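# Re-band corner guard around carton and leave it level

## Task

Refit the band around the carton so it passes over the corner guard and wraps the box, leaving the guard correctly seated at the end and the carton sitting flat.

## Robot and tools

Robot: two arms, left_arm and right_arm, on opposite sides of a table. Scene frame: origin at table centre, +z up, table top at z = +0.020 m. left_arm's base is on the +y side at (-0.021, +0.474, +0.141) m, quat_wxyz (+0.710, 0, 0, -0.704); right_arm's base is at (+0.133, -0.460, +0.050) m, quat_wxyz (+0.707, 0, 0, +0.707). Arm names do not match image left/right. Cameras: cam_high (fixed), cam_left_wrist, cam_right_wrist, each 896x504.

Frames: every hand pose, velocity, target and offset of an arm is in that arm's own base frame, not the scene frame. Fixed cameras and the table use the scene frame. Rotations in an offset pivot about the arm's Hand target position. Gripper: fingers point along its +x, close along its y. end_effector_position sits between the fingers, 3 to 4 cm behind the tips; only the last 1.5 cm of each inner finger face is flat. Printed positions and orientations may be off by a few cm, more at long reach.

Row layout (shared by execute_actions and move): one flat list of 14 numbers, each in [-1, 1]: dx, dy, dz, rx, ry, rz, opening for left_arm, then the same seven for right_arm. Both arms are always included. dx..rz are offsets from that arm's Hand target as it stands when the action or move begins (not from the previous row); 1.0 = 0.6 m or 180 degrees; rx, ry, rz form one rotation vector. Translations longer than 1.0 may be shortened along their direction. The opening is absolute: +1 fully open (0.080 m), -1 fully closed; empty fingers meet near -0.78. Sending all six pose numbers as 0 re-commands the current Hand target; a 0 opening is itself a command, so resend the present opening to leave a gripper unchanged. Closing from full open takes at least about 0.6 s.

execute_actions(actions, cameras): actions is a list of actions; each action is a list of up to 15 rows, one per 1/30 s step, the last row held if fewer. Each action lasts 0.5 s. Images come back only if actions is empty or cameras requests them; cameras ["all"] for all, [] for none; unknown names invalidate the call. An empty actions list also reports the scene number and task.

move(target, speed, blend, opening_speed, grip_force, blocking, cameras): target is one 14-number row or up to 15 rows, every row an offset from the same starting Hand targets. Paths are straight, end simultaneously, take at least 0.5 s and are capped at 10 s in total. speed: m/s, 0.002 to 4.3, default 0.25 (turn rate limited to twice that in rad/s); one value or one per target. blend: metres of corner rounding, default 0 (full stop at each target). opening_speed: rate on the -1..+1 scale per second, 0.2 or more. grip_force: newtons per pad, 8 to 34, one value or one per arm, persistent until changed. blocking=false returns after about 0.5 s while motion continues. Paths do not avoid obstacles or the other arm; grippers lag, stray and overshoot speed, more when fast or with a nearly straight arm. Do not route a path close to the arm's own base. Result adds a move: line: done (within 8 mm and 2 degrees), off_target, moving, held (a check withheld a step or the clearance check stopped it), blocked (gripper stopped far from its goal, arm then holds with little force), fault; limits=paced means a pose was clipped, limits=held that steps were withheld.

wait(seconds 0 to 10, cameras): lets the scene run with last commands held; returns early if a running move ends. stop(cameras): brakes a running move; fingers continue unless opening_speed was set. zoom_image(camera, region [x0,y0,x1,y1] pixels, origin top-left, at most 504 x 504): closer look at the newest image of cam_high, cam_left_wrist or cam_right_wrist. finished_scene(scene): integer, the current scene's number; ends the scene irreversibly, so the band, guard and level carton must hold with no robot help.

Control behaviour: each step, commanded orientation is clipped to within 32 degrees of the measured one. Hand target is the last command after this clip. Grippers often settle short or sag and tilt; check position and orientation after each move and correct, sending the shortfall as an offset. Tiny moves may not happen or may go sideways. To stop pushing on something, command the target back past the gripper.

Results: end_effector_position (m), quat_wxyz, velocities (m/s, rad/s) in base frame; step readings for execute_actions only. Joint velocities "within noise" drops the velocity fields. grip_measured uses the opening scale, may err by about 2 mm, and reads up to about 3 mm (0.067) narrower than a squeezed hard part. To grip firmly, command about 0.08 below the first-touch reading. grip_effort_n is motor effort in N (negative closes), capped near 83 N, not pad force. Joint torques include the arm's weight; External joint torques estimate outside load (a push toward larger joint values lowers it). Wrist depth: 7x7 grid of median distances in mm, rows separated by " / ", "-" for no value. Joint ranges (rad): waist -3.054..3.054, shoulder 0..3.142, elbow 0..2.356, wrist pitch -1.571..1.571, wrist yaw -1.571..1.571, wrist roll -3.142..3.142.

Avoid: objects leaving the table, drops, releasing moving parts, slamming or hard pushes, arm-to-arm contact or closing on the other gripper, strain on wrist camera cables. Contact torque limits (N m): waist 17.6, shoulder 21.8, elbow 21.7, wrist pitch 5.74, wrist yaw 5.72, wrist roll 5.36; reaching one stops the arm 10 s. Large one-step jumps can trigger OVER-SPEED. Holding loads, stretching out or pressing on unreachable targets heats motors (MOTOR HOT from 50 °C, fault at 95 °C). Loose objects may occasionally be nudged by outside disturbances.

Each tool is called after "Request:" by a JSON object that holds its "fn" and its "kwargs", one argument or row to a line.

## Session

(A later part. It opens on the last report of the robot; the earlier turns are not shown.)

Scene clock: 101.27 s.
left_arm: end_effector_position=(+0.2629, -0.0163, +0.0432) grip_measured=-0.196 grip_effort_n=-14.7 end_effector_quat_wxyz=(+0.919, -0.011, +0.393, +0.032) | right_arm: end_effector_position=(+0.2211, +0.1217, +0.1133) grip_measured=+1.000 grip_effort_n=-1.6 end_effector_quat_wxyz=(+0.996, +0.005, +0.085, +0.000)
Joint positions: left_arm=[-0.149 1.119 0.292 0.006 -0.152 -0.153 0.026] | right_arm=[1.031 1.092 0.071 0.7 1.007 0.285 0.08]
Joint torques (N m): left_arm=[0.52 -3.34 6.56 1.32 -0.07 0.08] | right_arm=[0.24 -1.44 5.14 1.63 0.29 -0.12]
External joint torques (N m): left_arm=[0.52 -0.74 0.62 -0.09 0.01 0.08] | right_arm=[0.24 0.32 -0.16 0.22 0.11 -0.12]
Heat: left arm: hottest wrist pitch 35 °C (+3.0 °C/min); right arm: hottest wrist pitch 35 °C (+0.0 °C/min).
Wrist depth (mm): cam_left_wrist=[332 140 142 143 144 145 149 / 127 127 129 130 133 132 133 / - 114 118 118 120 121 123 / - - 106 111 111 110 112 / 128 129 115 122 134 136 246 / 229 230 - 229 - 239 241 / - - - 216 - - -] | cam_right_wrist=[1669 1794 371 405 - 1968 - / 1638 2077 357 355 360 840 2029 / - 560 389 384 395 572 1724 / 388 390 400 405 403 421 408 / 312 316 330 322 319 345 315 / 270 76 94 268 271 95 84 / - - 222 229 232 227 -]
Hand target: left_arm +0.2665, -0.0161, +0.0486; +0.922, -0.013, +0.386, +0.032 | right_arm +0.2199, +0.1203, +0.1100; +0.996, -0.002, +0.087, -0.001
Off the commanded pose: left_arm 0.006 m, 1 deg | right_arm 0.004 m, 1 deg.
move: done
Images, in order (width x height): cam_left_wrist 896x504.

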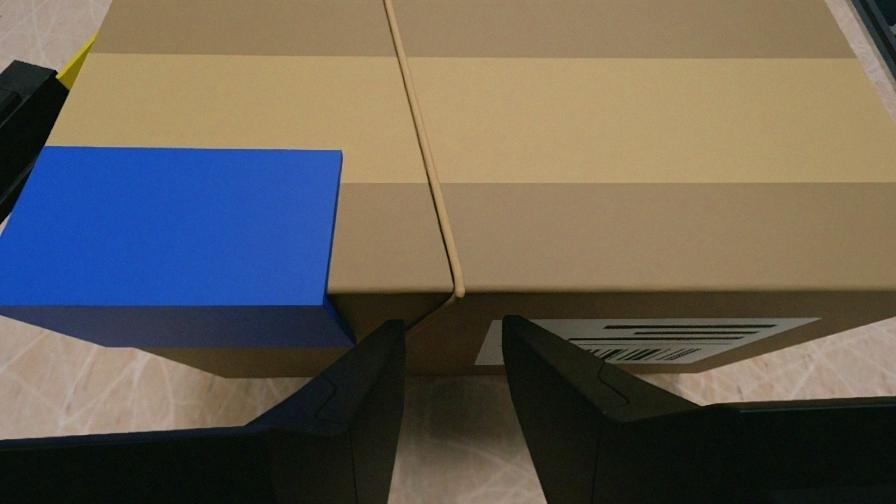

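Request:
{"fn": "move", "kwargs": {
  "target": [0.009,0,-0.0225,0,0,0,-0.2,0,0,0,0,0,0,1],
  "cameras": ["cam_left_wrist"],
  "speed": 0.06
}}

Request:
{"fn": "zoom_image", "kwargs": {
  "camera": "cam_left_wrist",
  "region": [350, 230, 600, 430]
}}

Scene clock: 106.43 s.
left_arm: end_effector_position=(+0.2686, -0.0171, +0.0336) grip_measured=-0.197 grip_effort_n=-14.2 end_effector_quat_wxyz=(+0.920, -0.011, +0.391, +0.031) | right_arm: end_effector_position=(+0.2211, +0.1217, +0.1133) grip_measured=+1.000 grip_effort_n=-1.6 end_effector_quat_wxyz=(+0.996, +0.005, +0.085, +0.000)
Joint positions: left_arm=[-0.147 1.195 0.278 0.101 -0.149 -0.151 0.026] | right_arm=[1.031 1.092 0.071 0.7 1.007 0.285 0.08]
Joint torques (N m): left_arm=[0.47 -2.02 5.73 2.41 -0.06 0.08] | right_arm=[0.24 -1.44 5.14 1.63 0.29 -0.12]
External joint torques (N m): left_arm=[0.47 0.79 0.15 1.01 0.02 0.08] | right_arm=[0.25 0.35 -0.18 0.21 0.11 -0.12]
Heat: left arm: hottest wrist pitch 36 °C (+4.0 °C/min); right arm: hottest wrist pitch 35 °C (+0.0 °C/min).
Wrist depth (mm): cam_left_wrist=[125 127 127 131 131 131 132 / 114 115 116 117 118 119 122 / 102 101 102 106 108 109 112 / - 96 98 97 100 102 101 / 106 95 103 112 103 117 134 / 221 215 - 217 - 229 232 / - - - 210 - - -] | cam_right_wrist=[- - 375 449 1782 - - / 1747 - 359 357 356 1724 - / 416 522 387 383 395 572 505 / 388 393 400 403 400 421 413 / 313 315 330 322 323 330 325 / 270 76 94 267 271 94 84 / - - 221 229 232 227 -]
Hand target: left_arm +0.2718, -0.0161, +0.0350; +0.922, -0.013, +0.386, +0.032 | right_arm +0.2199, +0.1203, +0.1100; +0.996, -0.002, +0.087, -0.001
Off the commanded pose: left_arm 0.004 m, 1 deg | right_arm 0.004 m, 1 deg.
move: done
Images, in order (width x height): cam_left_wrist 896x504.

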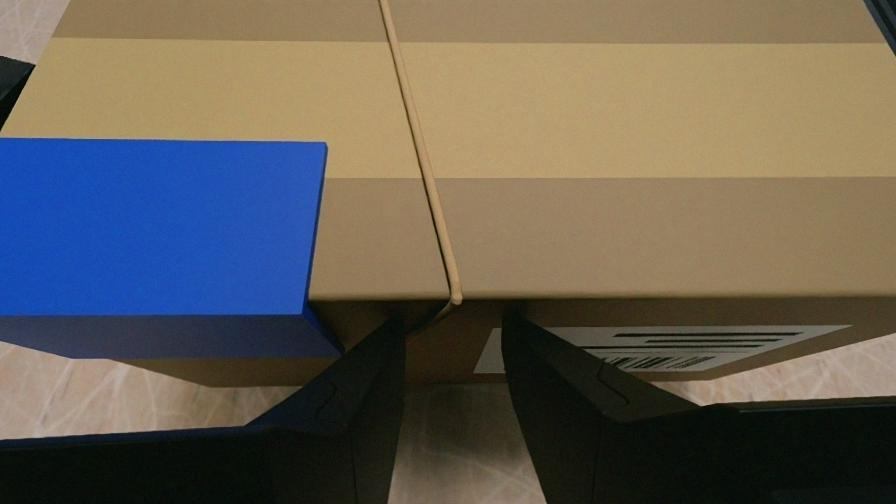

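Scaled by 2.016 from the camera's 896x504 image, which has a finer 1280x720 frame.

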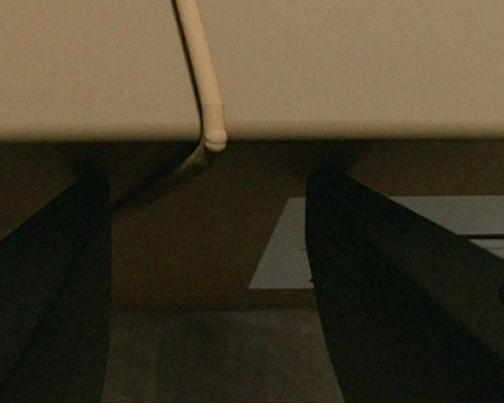

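Request:
{"fn": "move", "kwargs": {
  "target": [0,0,0,0,0,0,-1,0,0,0,0,0,0,1],
  "cameras": ["cam_left_wrist"],
  "opening_speed": 0.8
}}

Request:
{"fn": "zoom_image", "kwargs": {
  "camera": "cam_left_wrist",
  "region": [350, 230, 600, 430]
}}

Scene clock: 111.83 s.
left_arm: end_effector_position=(+0.2687, -0.0177, +0.0322) grip_measured=-0.757 grip_effort_n=-83.5 end_effector_quat_wxyz=(+0.919, -0.013, +0.393, +0.028) | right_arm: end_effector_position=(+0.2211, +0.1217, +0.1133) grip_measured=+1.000 grip_effort_n=-2.1 end_effector_quat_wxyz=(+0.996, +0.005, +0.085, +0.000)
Joint positions: left_arm=[-0.144 1.202 0.278 0.105 -0.141 -0.151 0.001] | right_arm=[1.031 1.092 0.071 0.7 1.007 0.285 0.08]
Joint torques (N m): left_arm=[0.32 -2.84 5.56 2.28 -0.35 0.05] | right_arm=[0.24 -1.44 5.13 1.64 0.29 -0.12]
External joint torques (N m): left_arm=[0.33 0.03 -0.01 0.89 -0.28 0.04] | right_arm=[0.26 0.34 -0.16 0.22 0.11 -0.12]
Heat: left arm: hottest wrist pitch 38 °C (+6.0 °C/min); right arm: hottest wrist pitch 35 °C (+0.0 °C/min).
Wrist depth (mm): cam_left_wrist=[121 121 124 128 127 130 131 / 111 112 115 115 115 118 120 / - 99 102 104 106 107 - / - 92 95 - 97 100 99 / - 95 108 102 117 119 137 / 217 216 169 - 224 226 231 / - - - - - - -] | cam_right_wrist=[- 727 376 448 480 1844 1925 / 1433 711 359 355 355 1598 1857 / - 552 388 386 395 572 1441 / 387 391 400 405 402 419 413 / 312 316 329 322 321 329 324 / 271 76 94 267 271 95 84 / - - 221 229 231 227 -]
Hand target: left_arm +0.2719, -0.0161, +0.0351; +0.922, -0.013, +0.386, +0.032 | right_arm +0.2199, +0.1203, +0.1100; +0.996, -0.002, +0.087, -0.001
Off the commanded pose: left_arm 0.004 m, 1 deg | right_arm 0.004 m, 1 deg.
move: done
Images, in order (width x height): cam_left_wrist 896x504.

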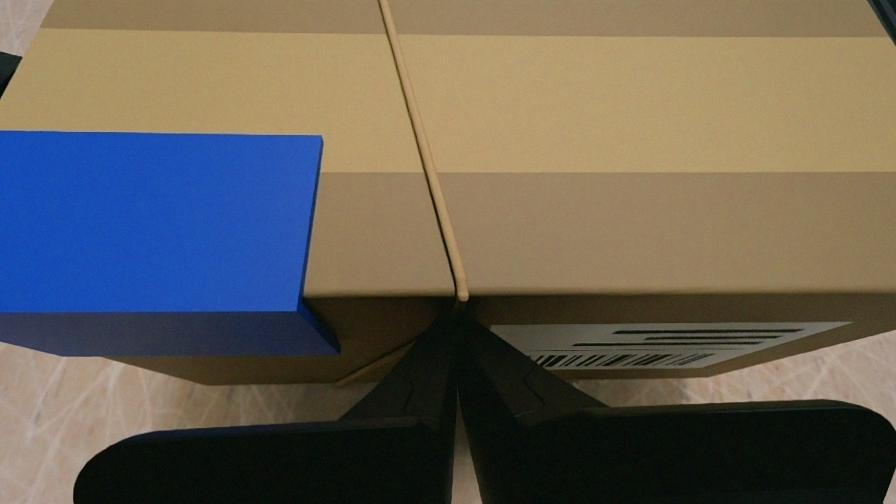

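Scaled by 2.016 from the camera's 896x504 image, which has a finer 1280x720 frame.

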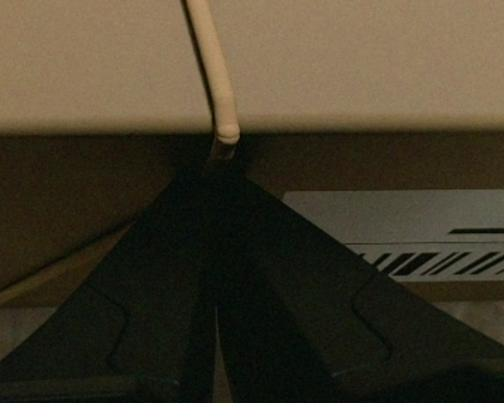

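Request:
{"fn": "move", "kwargs": {
  "target": [-0.025,0,0.03,0,0,0,-1,0,0,0,0,0,0,1],
  "cameras": ["cam_left_wrist","cam_right_wrist"],
  "speed": 0.05
}}

Request:
{"fn": "zoom_image", "kwargs": {
  "camera": "cam_left_wrist",
  "region": [350, 230, 600, 430]
}}

Scene clock: 115.03 s.
left_arm: end_effector_position=(+0.2526, -0.0138, +0.0456) grip_measured=-0.757 grip_effort_n=-83.5 end_effector_quat_wxyz=(+0.917, -0.012, +0.396, +0.035) | right_arm: end_effector_position=(+0.2211, +0.1217, +0.1133) grip_measured=+1.000 grip_effort_n=-1.6 end_effector_quat_wxyz=(+0.996, +0.005, +0.085, +0.000)
Joint positions: left_arm=[-0.146 1.045 0.278 -0.061 -0.154 -0.157 0.001] | right_arm=[1.031 1.092 0.071 0.7 1.007 0.285 0.08]
Joint torques (N m): left_arm=[-0.77 -3.62 6.86 1.34 -0.15 -0.08] | right_arm=[0.24 -1.44 5.12 1.64 0.29 -0.12]
External joint torques (N m): left_arm=[-0.77 -1.37 0.78 -0.06 -0.07 -0.08] | right_arm=[0.24 0.34 -0.17 0.22 0.11 -0.12]
Heat: left arm: hottest wrist pitch 39 °C (+6.1 °C/min); right arm: hottest wrist pitch 35 °C (+0.0 °C/min).
Wrist depth (mm): cam_left_wrist=[346 143 146 145 149 147 151 / - 130 133 132 135 134 137 / 115 116 - 120 120 122 124 / - 111 116 115 116 117 117 / 244 195 172 140 173 172 252 / 233 236 - - 240 240 243 / - - - - - - -] | cam_right_wrist=[- - 1794 452 404 - 1735 / 1482 721 358 354 354 - - / - 495 388 384 395 570 1638 / 388 392 401 405 413 421 405 / 311 316 330 322 321 331 318 / 270 76 94 268 271 94 84 / - - 221 229 232 226 -]
Hand target: left_arm +0.2569, -0.0161, +0.0530; +0.922, -0.013, +0.386, +0.032 | right_arm +0.2199, +0.1203, +0.1100; +0.996, -0.002, +0.087, -0.001
Off the commanded pose: left_arm 0.009 m, 1 deg | right_arm 0.004 m, 1 deg.
move: off_target (left_arm)
Images, in order (width x height): cam_left_wrist 896x504, cam_right_wrist 896x504.

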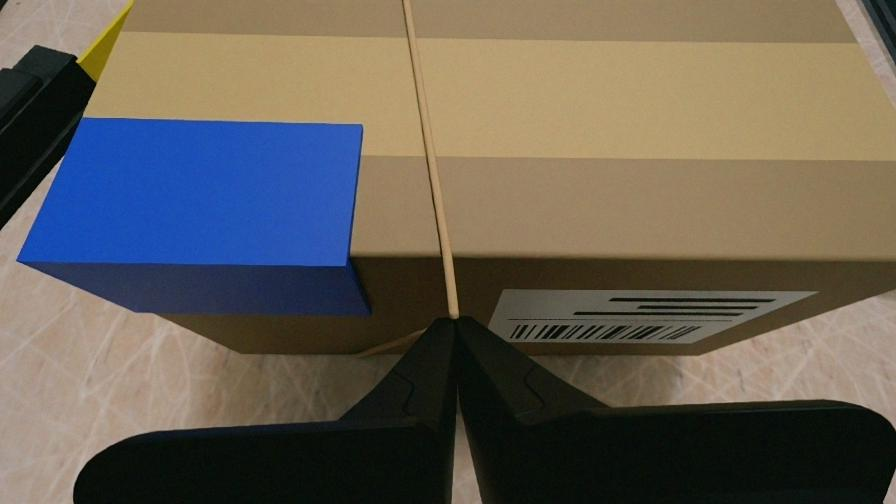

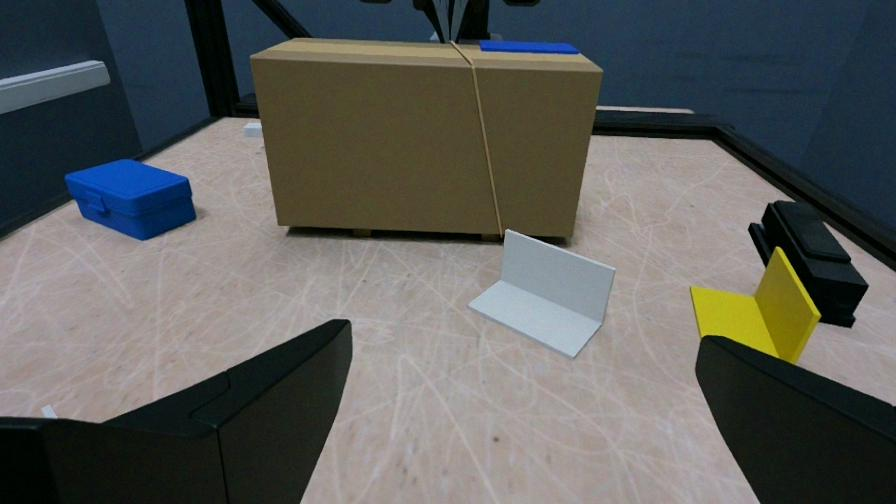

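Scaled by 2.016 from the camera's 896x504 image, which has a finer 1280x720 frame.

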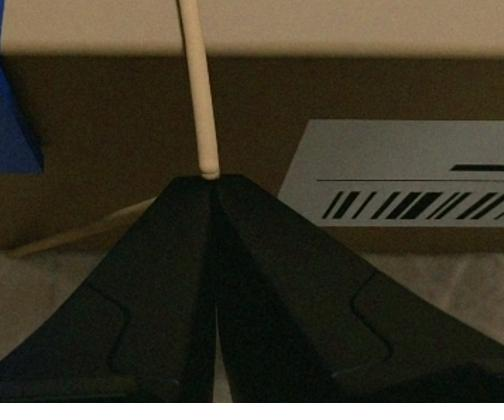

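Request:
{"fn": "move", "kwargs": {
  "target": [
    [-0.003,0,0.02,0,0,0,-1,0,0,0,0,0,0,1],
    [-0.01,0.097,0.02,0,0,0,-1,0,0,0,0,0,0,1]
  ],
  "cameras": ["cam_left_wrist","cam_right_wrist"],
  "speed": 0.06,
  "blend": 0.005
}}

Request:
{"fn": "zoom_image", "kwargs": {
  "camera": "cam_left_wrist",
  "region": [350, 130, 650, 430]
}}

Request:
{"fn": "zoom_image", "kwargs": {
  "camera": "cam_right_wrist",
  "region": [350, 20, 650, 270]
}}

Scene clock: 119.67 s.
left_arm: end_effector_position=(+0.2466, +0.0405, +0.0586) grip_measured=-0.757 grip_effort_n=-83.5 end_effector_quat_wxyz=(+0.918, -0.014, +0.394, +0.032) | right_arm: end_effector_position=(+0.2211, +0.1217, +0.1133) grip_measured=+1.000 grip_effort_n=-2.1 end_effector_quat_wxyz=(+0.996, +0.005, +0.085, +0.000)
Joint positions: left_arm=[0.229 0.971 0.304 -0.15 0.11 0.116 0.001] | right_arm=[1.031 1.092 0.071 0.7 1.007 0.285 0.08]
Joint torques (N m): left_arm=[0.49 -2.16 7.64 1.46 0.17 0.09] | right_arm=[0.24 -1.44 5.14 1.63 0.29 -0.12]
External joint torques (N m): left_arm=[0.5 -0.15 1.39 0.07 0.11 0.08] | right_arm=[0.23 0.33 -0.17 0.22 0.12 -0.12]
Heat: left arm: hottest wrist pitch 38 °C (+5.0 °C/min); right arm: hottest wrist pitch 35 °C (+0.0 °C/min).
Wrist depth (mm): cam_left_wrist=[353 357 162 164 165 168 170 / 319 313 147 148 150 153 154 / - 300 132 131 138 141 141 / 272 278 124 124 129 131 132 / 258 260 254 141 188 214 190 / 243 245 - - 254 255 257 / - - - - - - -] | cam_right_wrist=[1648 - 350 403 1691 1747 - / 1561 - 359 355 360 1968 1758 / - 525 388 383 397 572 1669 / 388 393 401 405 440 421 379 / 311 315 331 321 321 342 319 / 270 76 94 267 271 95 84 / - - 221 229 232 227 -]
Hand target: left_arm +0.2509, +0.0421, +0.0650; +0.922, -0.013, +0.386, +0.032 | right_arm +0.2199, +0.1203, +0.1100; +0.996, -0.002, +0.087, -0.001
Off the commanded pose: left_arm 0.008 m, 1 deg | right_arm 0.004 m, 1 deg.
move: done
Images, in order (width x height): cam_left_wrist 896x504, cam_right_wrist 896x504.

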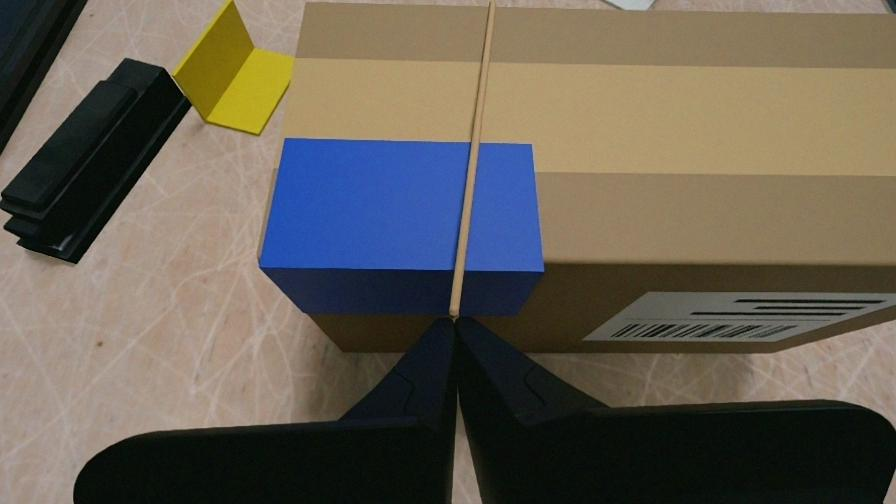

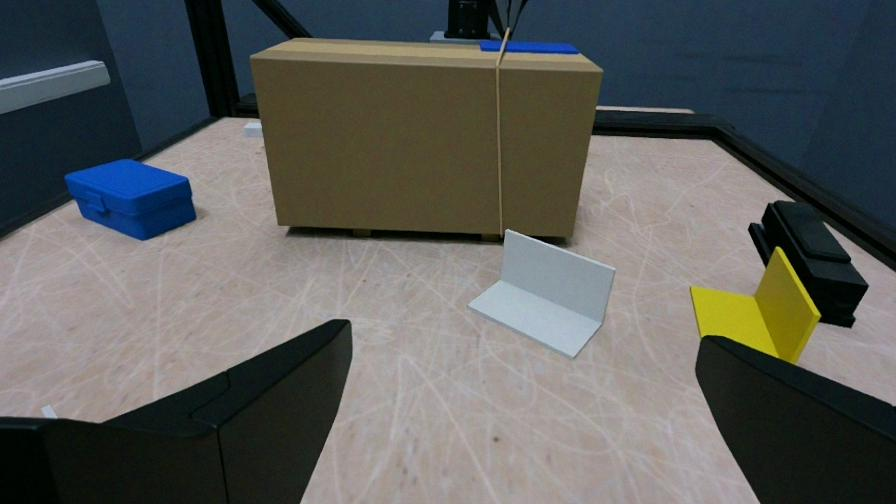

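Scaled by 1.680 from the camera's 896x504 image, which has a finer 1280x720 frame.

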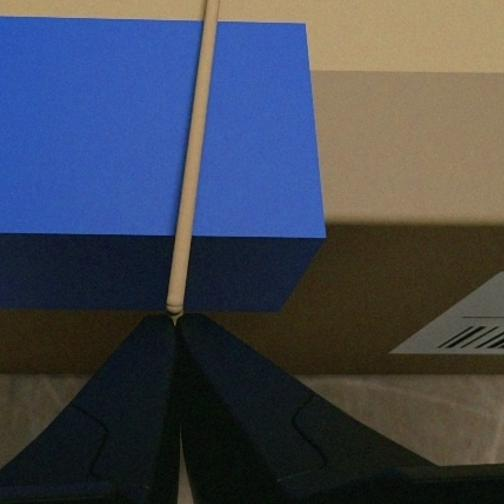

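Scaled by 1.680 from the camera's 896x504 image, which has a finer 1280x720 frame.

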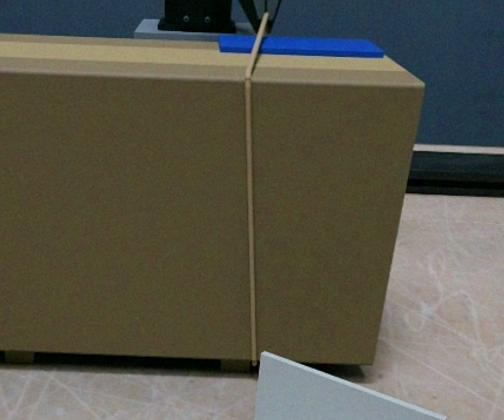

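Request:
{"fn": "move", "kwargs": {
  "target": [
    [-0.002,0.032,0,0,0,0,-1,0,0,0,0,0,0,1],
    [0,0,0,0,0,0,-1,0,0,0,0,0,0,1]
  ],
  "cameras": ["cam_left_wrist","cam_right_wrist"],
  "speed": 0.06
}}

Request:
{"fn": "zoom_image", "kwargs": {
  "camera": "cam_right_wrist",
  "region": [350, 20, 650, 270]
}}

Scene clock: 125.63 s.
left_arm: end_effector_position=(+0.2494, +0.0415, +0.0610) grip_measured=-0.757 grip_effort_n=-83.5 end_effector_quat_wxyz=(+0.919, -0.015, +0.393, +0.029) | right_arm: end_effector_position=(+0.2211, +0.1217, +0.1133) grip_measured=+1.000 grip_effort_n=-2.1 end_effector_quat_wxyz=(+0.996, +0.005, +0.085, +0.000)
Joint positions: left_arm=[0.237 0.983 0.317 -0.15 0.121 0.121 0.001] | right_arm=[1.031 1.092 0.071 0.7 1.007 0.285 0.08]
Joint torques (N m): left_arm=[-0.19 -3.58 6.18 1.47 -0.2 -0.03] | right_arm=[0.24 -1.43 5.13 1.64 0.29 -0.12]
External joint torques (N m): left_arm=[-0.18 -1.46 -0.09 0.08 -0.26 -0.03] | right_arm=[0.26 0.34 -0.13 0.23 0.11 -0.12]
Heat: left arm: hottest wrist pitch 38 °C (+5.0 °C/min); right arm: hottest wrist pitch 35 °C (+0.0 °C/min).
Wrist depth (mm): cam_left_wrist=[355 359 168 167 170 172 174 / 334 323 150 152 155 156 158 / 261 304 134 133 141 143 145 / 274 281 126 127 132 133 134 / 259 261 198 132 178 203 180 / 243 247 - - 257 258 260 / - - - - - - -] | cam_right_wrist=[- - 347 401 - - - / 1598 - 359 356 356 - - / - 530 387 385 394 571 - / 389 393 400 403 413 421 412 / 313 316 329 321 312 333 323 / 270 76 94 268 271 95 84 / - - 222 229 232 227 -]
Hand target: left_arm +0.2509, +0.0421, +0.0651; +0.922, -0.013, +0.386, +0.032 | right_arm +0.2199, +0.1203, +0.1100; +0.996, -0.002, +0.087, -0.001
Off the commanded pose: left_arm 0.004 m, 1 deg | right_arm 0.004 m, 1 deg.
move: done
Images, in order (width x height): cam_left_wrist 896x504, cam_right_wrist 896x504.

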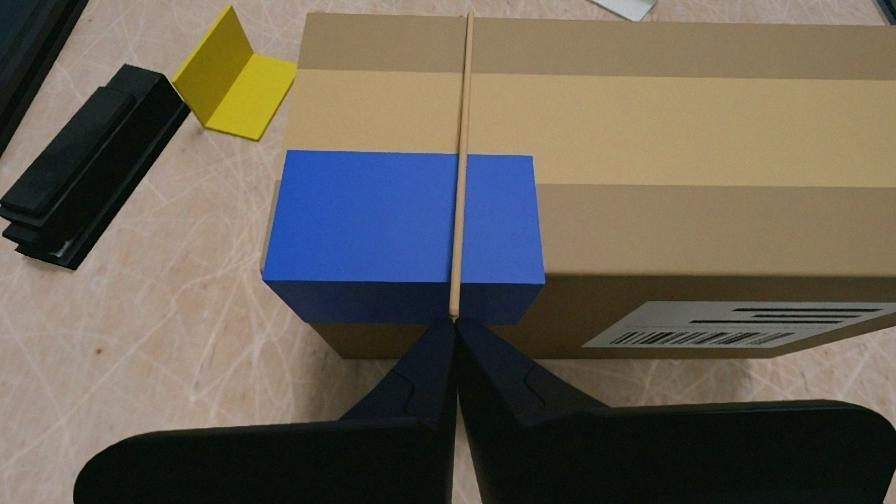

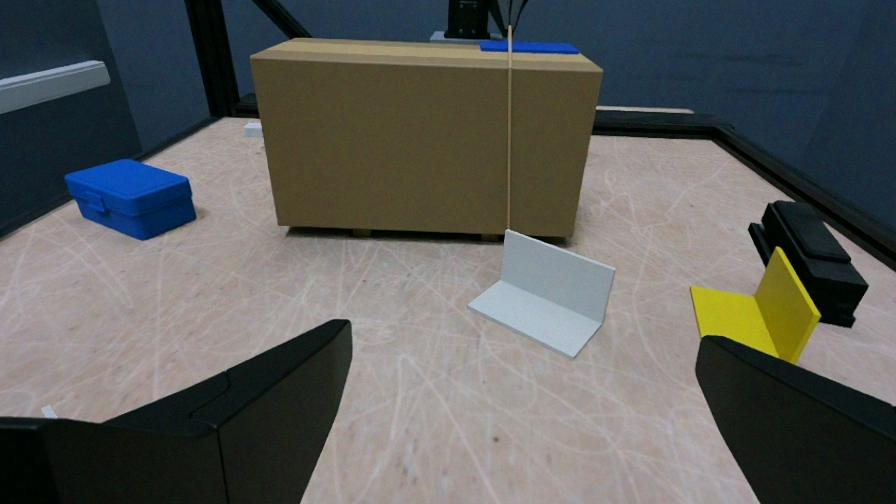

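Scaled by 1.680 from the camera's 896x504 image, which has a finer 1280x720 frame.

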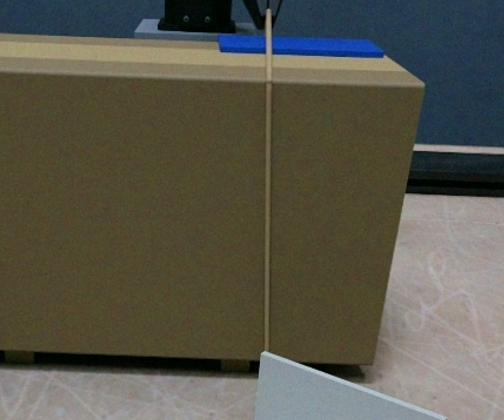

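Request:
{"fn": "move", "kwargs": {
  "target": [
    [-0.006,0.055,0.012,0,0,0,-1,0,0,0,0,0,0,1],
    [-0.002,0.025,0.012,0,0,0,-1,0,0,0,0,0,0,1]
  ],
  "cameras": ["cam_left_wrist","cam_right_wrist"],
  "speed": 0.06
}}

Request:
{"fn": "zoom_image", "kwargs": {
  "camera": "cam_right_wrist",
  "region": [350, 20, 650, 270]
}}

Scene clock: 132.70 s.
left_arm: end_effector_position=(+0.2478, +0.0557, +0.0674) grip_measured=-0.757 grip_effort_n=-83.5 end_effector_quat_wxyz=(+0.919, -0.016, +0.394, +0.028) | right_arm: end_effector_position=(+0.2211, +0.1217, +0.1133) grip_measured=+1.000 grip_effort_n=-2.1 end_effector_quat_wxyz=(+0.996, +0.005, +0.085, +0.000)
Joint positions: left_arm=[0.333 0.986 0.35 -0.195 0.19 0.192 0.001] | right_arm=[1.031 1.092 0.071 0.7 1.007 0.285 0.08]
Joint torques (N m): left_arm=[-0.32 -3.7 6.37 1.69 -0.27 -0.04] | right_arm=[0.24 -1.43 5.14 1.63 0.29 -0.11]
External joint torques (N m): left_arm=[-0.31 -1.55 0.06 0.31 -0.36 -0.04] | right_arm=[0.23 0.34 -0.16 0.22 0.12 -0.12]
Heat: left arm: hottest wrist pitch 38 °C (+5.0 °C/min); right arm: hottest wrist pitch 36 °C (+1.0 °C/min).
Wrist depth (mm): cam_left_wrist=[361 364 379 175 178 181 402 / 336 323 161 159 161 164 166 / 262 309 149 144 147 150 153 / 276 286 280 132 137 138 141 / 264 265 265 135 183 209 187 / 247 252 - - 263 265 268 / - - - - - - -] | cam_right_wrist=[2044 - 344 401 1819 1702 - / 1832 - 358 356 360 1983 - / - 545 388 384 395 571 1702 / 387 392 401 403 400 423 353 / 312 316 330 322 322 343 322 / 270 76 94 267 271 94 84 / - - 221 229 232 227 -]
Hand target: left_arm +0.2497, +0.0571, +0.0723; +0.922, -0.013, +0.386, +0.032 | right_arm +0.2199, +0.1203, +0.1100; +0.996, -0.002, +0.087, -0.001
Off the commanded pose: left_arm 0.005 m, 1 deg | right_arm 0.004 m, 1 deg.
move: done
Images, in order (width x height): cam_left_wrist 896x504, cam_right_wrist 896x504.

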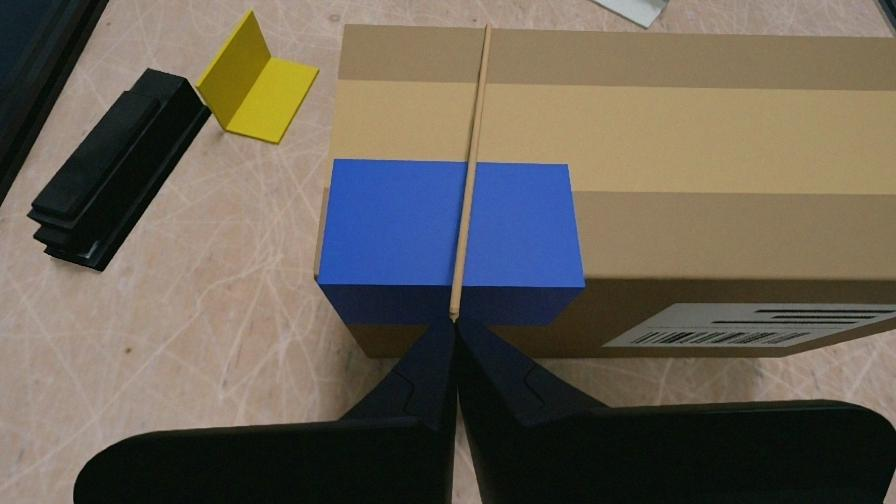

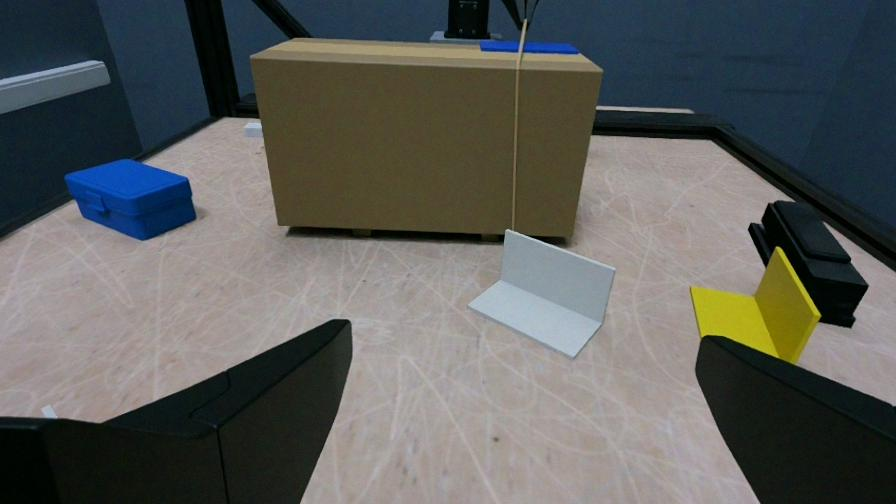

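Scaled by 1.680 from the camera's 896x504 image, which has a finer 1280x720 frame.

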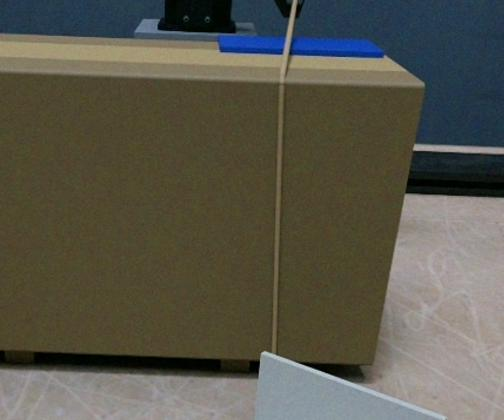

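Request:
{"fn": "move", "kwargs": {
  "target": [
    [-0.004,0.06,0,0,0,0,-1,0,0,0,0,0,0,1],
    [0,0.005,0.0,0,0,0,-1,0,0,0,0,0,0,1]
  ],
  "cameras": ["cam_left_wrist","cam_right_wrist"],
  "speed": 0.06
}}

Request:
{"fn": "zoom_image", "kwargs": {
  "camera": "cam_right_wrist",
  "region": [350, 20, 650, 270]
}}

Scene clock: 138.90 s.
left_arm: end_effector_position=(+0.2492, +0.0595, +0.0695) grip_measured=-0.757 grip_effort_n=-83.5 end_effector_quat_wxyz=(+0.919, -0.016, +0.392, +0.029) | right_arm: end_effector_position=(+0.2211, +0.1217, +0.1133) grip_measured=+1.000 grip_effort_n=-1.6 end_effector_quat_wxyz=(+0.996, +0.005, +0.085, +0.000)
Joint positions: left_arm=[0.352 0.994 0.36 -0.194 0.202 0.206 0.001] | right_arm=[1.031 1.092 0.071 0.7 1.007 0.285 0.08]
Joint torques (N m): left_arm=[-0.43 -3.82 5.76 1.66 -0.1 -0.05] | right_arm=[0.24 -1.43 5.14 1.63 0.29 -0.12]
External joint torques (N m): left_arm=[-0.42 -1.58 -0.63 0.25 -0.2 -0.05] | right_arm=[0.25 0.36 -0.17 0.21 0.11 -0.12]
Heat: left arm: hottest wrist pitch 38 °C (+5.0 °C/min); right arm: hottest wrist pitch 36 °C (+1.0 °C/min).
Wrist depth (mm): cam_left_wrist=[365 372 385 388 393 397 406 / 334 340 164 164 165 168 171 / 304 311 310 146 152 153 156 / 280 288 286 137 140 142 144 / 267 269 267 144 176 199 178 / 250 254 - - 265 267 271 / - - - - - - -] | cam_right_wrist=[- - 341 394 405 - - / 1669 1968 359 356 354 1819 - / 437 522 387 384 394 571 537 / 388 393 400 404 416 420 410 / 311 316 330 322 321 331 315 / 270 76 94 267 271 95 84 / - - 221 229 231 227 -]
Hand target: left_arm +0.2496, +0.0601, +0.0721; +0.922, -0.013, +0.386, +0.032 | right_arm +0.2199, +0.1203, +0.1100; +0.996, -0.002, +0.087, -0.001
Off the commanded pose: left_arm 0.003 m, 1 deg | right_arm 0.004 m, 1 deg.
move: done
Images, in order (width x height): cam_left_wrist 896x504, cam_right_wrist 896x504.

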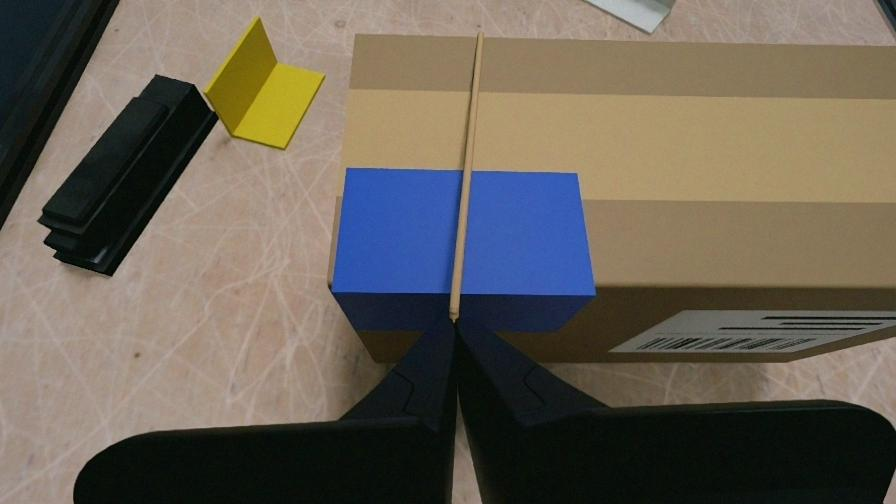

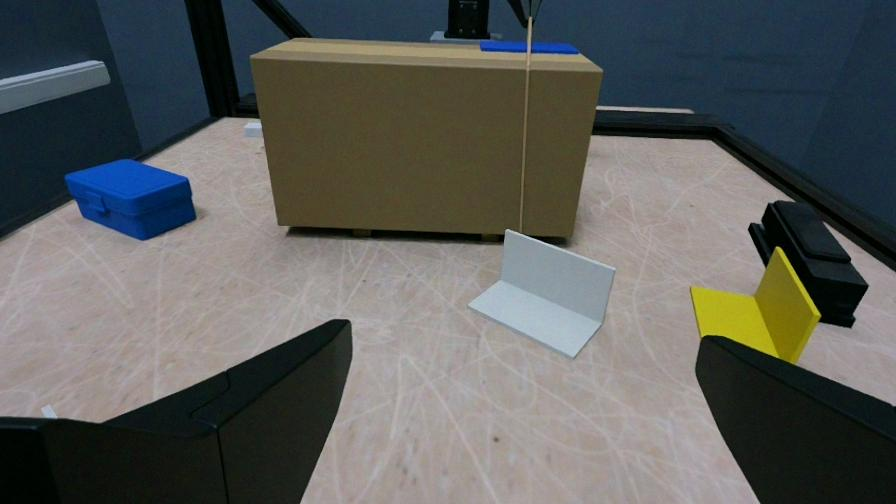

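Scaled by 1.680 from the camera's 896x504 image, which has a finer 1280x720 frame.

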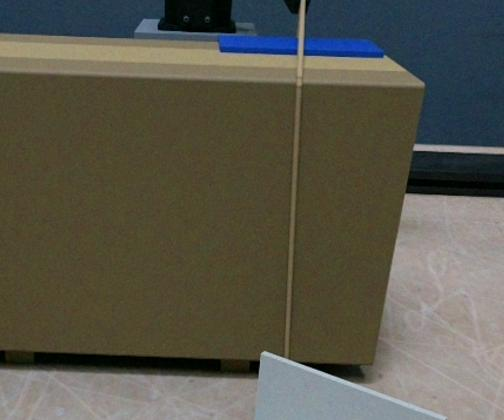

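Request:
{"fn": "move", "kwargs": {
  "target": [
    [0.0,-0.0125,0,0,0,0,-1,0,0,0,0,0,0,1],
    [0.015,-0.0125,-0.052,0,0,0,-1,0,0,0,0,0,0,1]
  ],
  "cameras": ["cam_left_wrist","cam_right_wrist"],
  "speed": 0.05
}}

Request:
{"fn": "zoom_image", "kwargs": {
  "camera": "cam_right_wrist",
  "region": [350, 20, 650, 270]
}}

Request:
{"fn": "zoom_image", "kwargs": {
  "camera": "cam_left_wrist",
  "region": [280, 200, 580, 400]
}}

Scene clock: 150.50 s.
left_arm: end_effector_position=(+0.2604, +0.0530, +0.0441) grip_measured=-0.757 grip_effort_n=-83.5 end_effector_quat_wxyz=(+0.924, -0.013, +0.382, +0.030) | right_arm: end_effector_position=(+0.2211, +0.1217, +0.1133) grip_measured=+1.000 grip_effort_n=-2.1 end_effector_quat_wxyz=(+0.996, +0.005, +0.085, +0.000)
Joint positions: left_arm=[0.29 1.122 0.282 0.043 0.158 0.159 0.001] | right_arm=[1.031 1.092 0.071 0.7 1.007 0.285 0.08]
Joint torques (N m): left_arm=[-0.2 -2.28 4.52 1.73 -0.23 -0.06] | right_arm=[0.24 -1.44 5.14 1.63 0.29 -0.12]
External joint torques (N m): left_arm=[-0.19 0.27 -1.32 0.32 -0.31 -0.06] | right_arm=[0.24 0.34 -0.16 0.22 0.12 -0.12]
Heat: left arm: hottest wrist pitch 38 °C (+3.0 °C/min); right arm: hottest wrist pitch 36 °C (+1.0 °C/min).
Wrist depth (mm): cam_left_wrist=[346 348 153 149 152 152 154 / 307 295 130 134 138 138 138 / - 289 117 121 122 124 125 / 258 267 108 107 111 114 116 / 244 247 132 104 134 131 147 / 229 232 - - 226 227 239 / - - - - - - -] | cam_right_wrist=[1702 685 360 470 472 - - / - 1983 360 356 355 - - / 442 523 388 384 395 571 498 / 387 393 400 403 403 420 401 / 312 315 331 323 322 346 319 / 270 76 94 267 271 94 84 / - - 221 229 232 227 -]
Hand target: left_arm +0.2587, +0.0526, +0.0410; +0.922, -0.013, +0.386, +0.032 | right_arm +0.2199, +0.1203, +0.1100; +0.996, -0.002, +0.087, -0.001
Off the commanded pose: left_arm 0.004 m, 0 deg | right_arm 0.004 m, 1 deg.
move: done
Images, in order (width x height): cam_left_wrist 896x504, cam_right_wrist 896x504.

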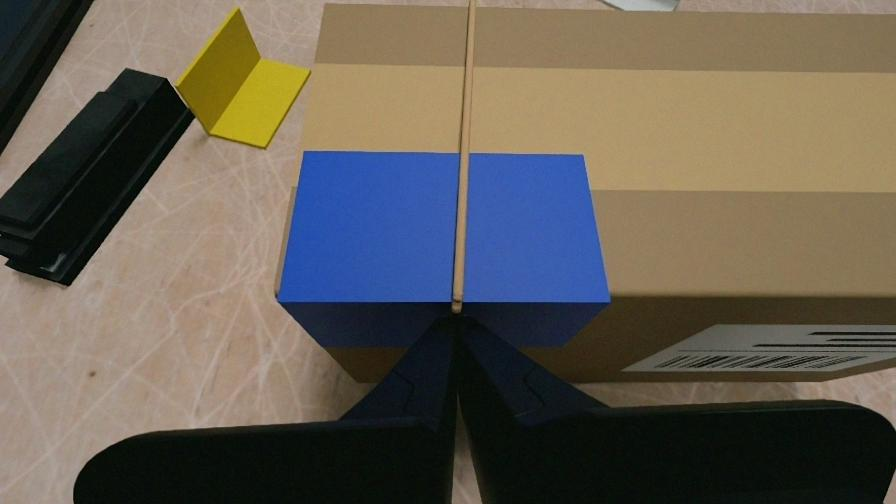

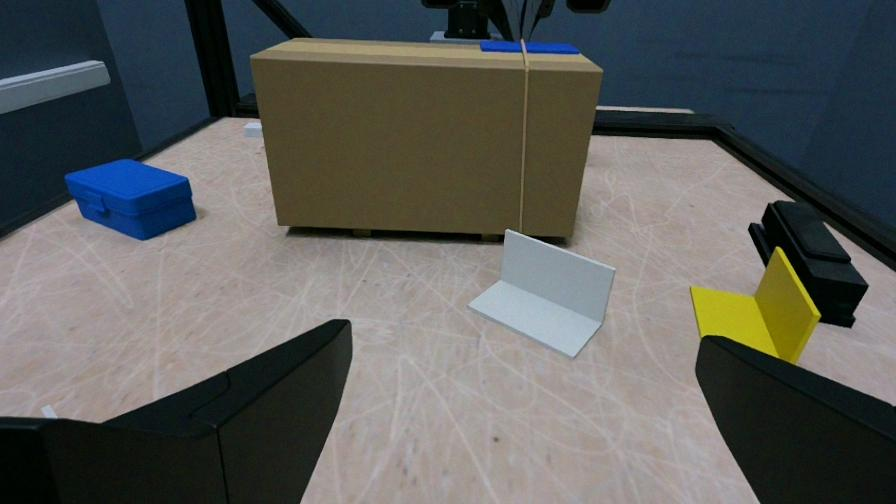

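Scaled by 1.680 from the camera's 896x504 image, which has a finer 1280x720 frame.

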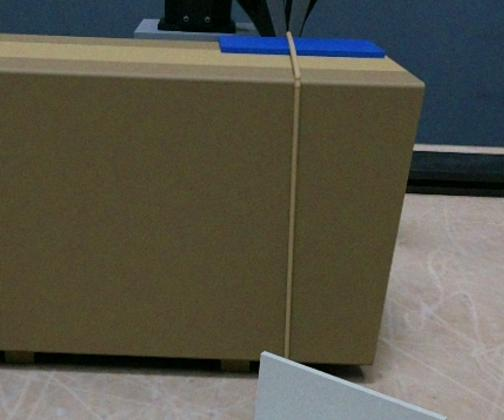

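Scaled by 1.680 from the camera's 896x504 image, which has a finer 1280x720 frame.

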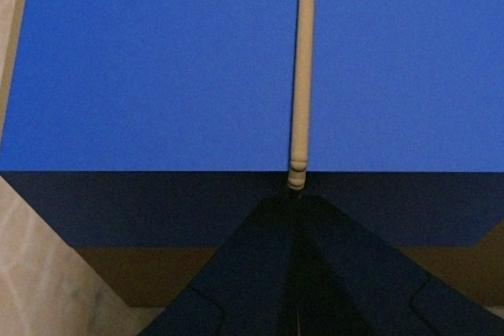

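Request:
{"fn": "move", "kwargs": {
  "target": [0,0,0,0,0,0,-0.4,0,0,0,0,0,0,1],
  "opening_speed": 0.4
}}

Request:
{"fn": "move", "kwargs": {
  "target": [-0.08,0,0.1,0,0,0,-0.4,0,0,0,0,0,0,1],
  "cameras": ["all"]
}}

Request:
{"fn": "zoom_image", "kwargs": {
  "camera": "cam_right_wrist",
  "region": [350, 20, 650, 270]
}}

Request:
{"fn": "zoom_image", "kwargs": {
  "camera": "cam_left_wrist",
  "region": [280, 150, 580, 350]
}}

Scene clock: 155.53 s.
left_arm: end_effector_position=(+0.2606, +0.0530, +0.0442) grip_measured=-0.405 grip_effort_n=18.8 end_effector_quat_wxyz=(+0.924, -0.013, +0.382, +0.030) | right_arm: end_effector_position=(+0.2211, +0.1217, +0.1133) grip_measured=+1.000 grip_effort_n=-2.1 end_effector_quat_wxyz=(+0.996, +0.005, +0.085, +0.000)
Joint positions: left_arm=[0.29 1.122 0.282 0.044 0.158 0.159 0.017] | right_arm=[1.031 1.092 0.071 0.7 1.007 0.285 0.08]
Joint torques (N m): left_arm=[-0.2 -2.04 4.96 1.56 -0.18 -0.01] | right_arm=[0.25 -1.44 5.13 1.64 0.29 -0.12]
External joint torques (N m): left_arm=[-0.2 0.53 -0.85 0.16 -0.26 -0.01] | right_arm=[0.25 0.35 -0.18 0.22 0.12 -0.12]
Heat: left arm: hottest wrist pitch 37 °C (+1.0 °C/min); right arm: hottest wrist pitch 36 °C (+1.0 °C/min).
Wrist depth (mm): cam_left_wrist=[339 356 153 149 151 152 154 / 317 290 135 134 138 138 139 / - 289 118 118 122 125 126 / 256 267 108 107 111 114 116 / 245 247 118 107 129 130 146 / 229 233 - - - 225 226 / - - - 216 - - -] | cam_right_wrist=[1589 - 376 448 401 1857 - / 1524 - 359 356 359 751 - / - 525 387 384 395 572 498 / 388 393 400 403 402 421 411 / 311 315 330 322 322 341 315 / 270 76 94 267 270 95 84 / - - 222 229 232 227 -]
Hand target: left_arm +0.2587, +0.0525, +0.0410; +0.922, -0.013, +0.386, +0.032 | right_arm +0.2199, +0.1203, +0.1100; +0.996, -0.002, +0.087, -0.001
Off the commanded pose: left_arm 0.004 m, 1 deg | right_arm 0.004 m, 1 deg.
move: done

Scene clock: 156.63 s.
left_arm: end_effector_position=(+0.2087, +0.0520, +0.0951) grip_measured=-0.404 grip_effort_n=19.3 end_effector_quat_wxyz=(+0.919, -0.015, +0.393, +0.033) | right_arm: end_effector_position=(+0.2211, +0.1217, +0.1133) grip_measured=+1.000 grip_effort_n=-1.6 end_effector_quat_wxyz=(+0.996, +0.005, +0.085, +0.000)
Joint positions: left_arm=[0.402 0.695 0.382 -0.524 0.226 0.241 0.017] | right_arm=[1.031 1.092 0.071 0.7 1.007 0.285 0.08]
Joint torques (N m): left_arm=[0.45 -1.58 7.63 1.34 0.34 0.12] | right_arm=[0.24 -1.43 5.14 1.64 0.29 -0.12]
External joint torques (N m): left_arm=[0.45 -0.69 1 -0.01 0.22 0.12] | right_arm=[0.24 0.34 -0.16 0.22 0.11 -0.13]
Heat: left arm: hottest wrist pitch 37 °C (+1.0 °C/min); right arm: hottest wrist pitch 36 °C (+1.0 °C/min).
Wrist depth (mm): cam_left_wrist=[1327 412 429 218 219 222 422 / 357 366 203 199 199 202 206 / 332 340 341 179 182 185 186 / 316 318 318 199 206 206 206 / 293 296 303 290 298 301 312 / 275 281 - - - 293 295 / - - - 261 - - -] | cam_right_wrist=[- 1819 374 658 - - - / 1638 1939 359 357 352 - 1551 / 1533 524 387 384 395 571 1598 / 389 392 401 403 415 421 411 / 312 316 330 323 322 332 318 / 269 76 94 267 271 94 84 / - - 222 229 232 227 -]
Hand target: left_arm +0.2106, +0.0526, +0.1011; +0.922, -0.013, +0.386, +0.032 | right_arm +0.2199, +0.1203, +0.1100; +0.996, -0.002, +0.087, -0.001
Off the commanded pose: left_arm 0.006 m, 1 deg | right_arm 0.004 m, 1 deg.
move: done

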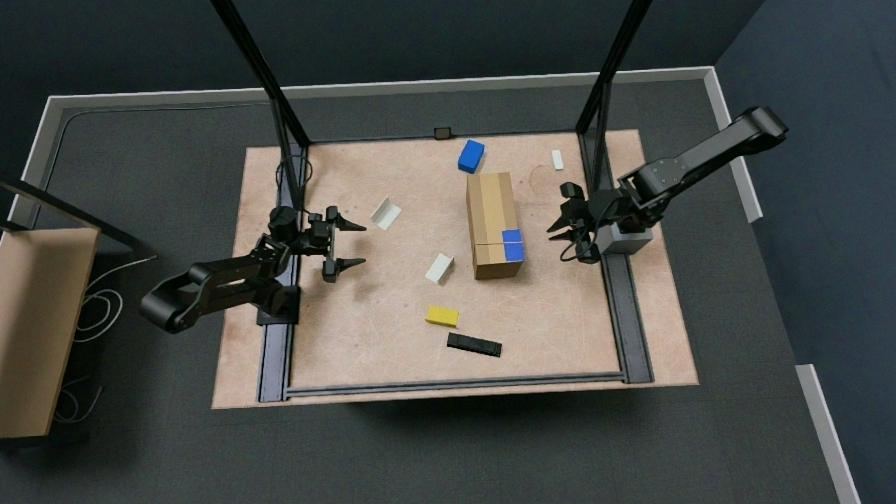

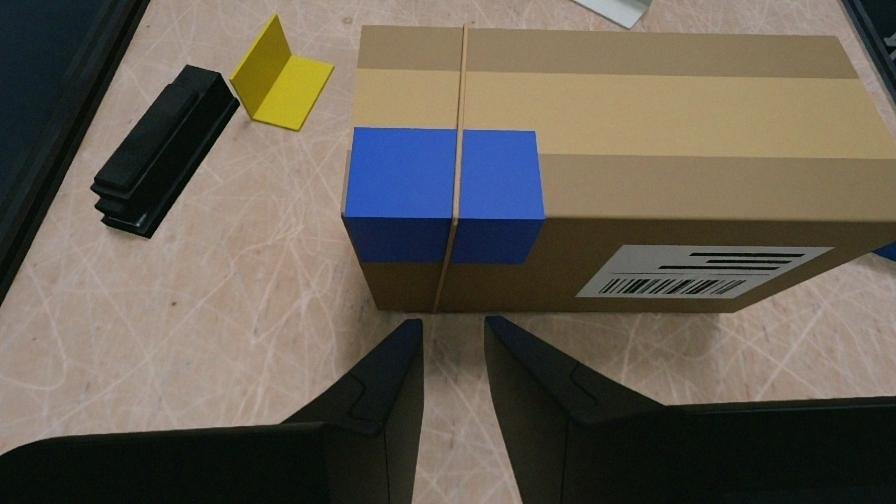

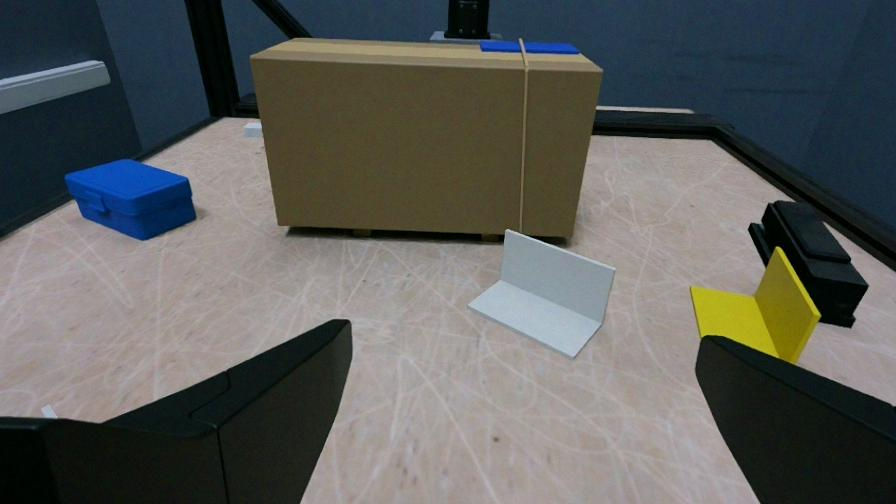

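Scaled by 1.680 from the camera's 896x504 image, which has a finer 1280x720 frame.

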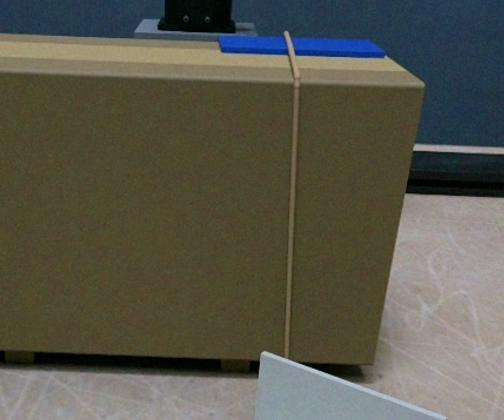

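Scaled by 1.680 from the camera's 896x504 image, which has a finer 1280x720 frame.

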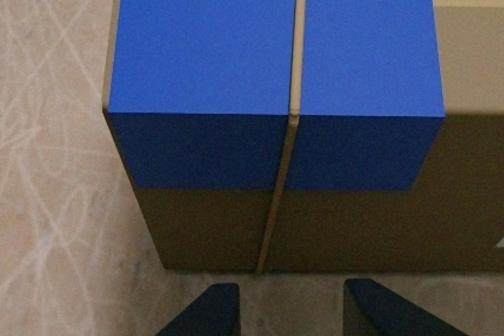

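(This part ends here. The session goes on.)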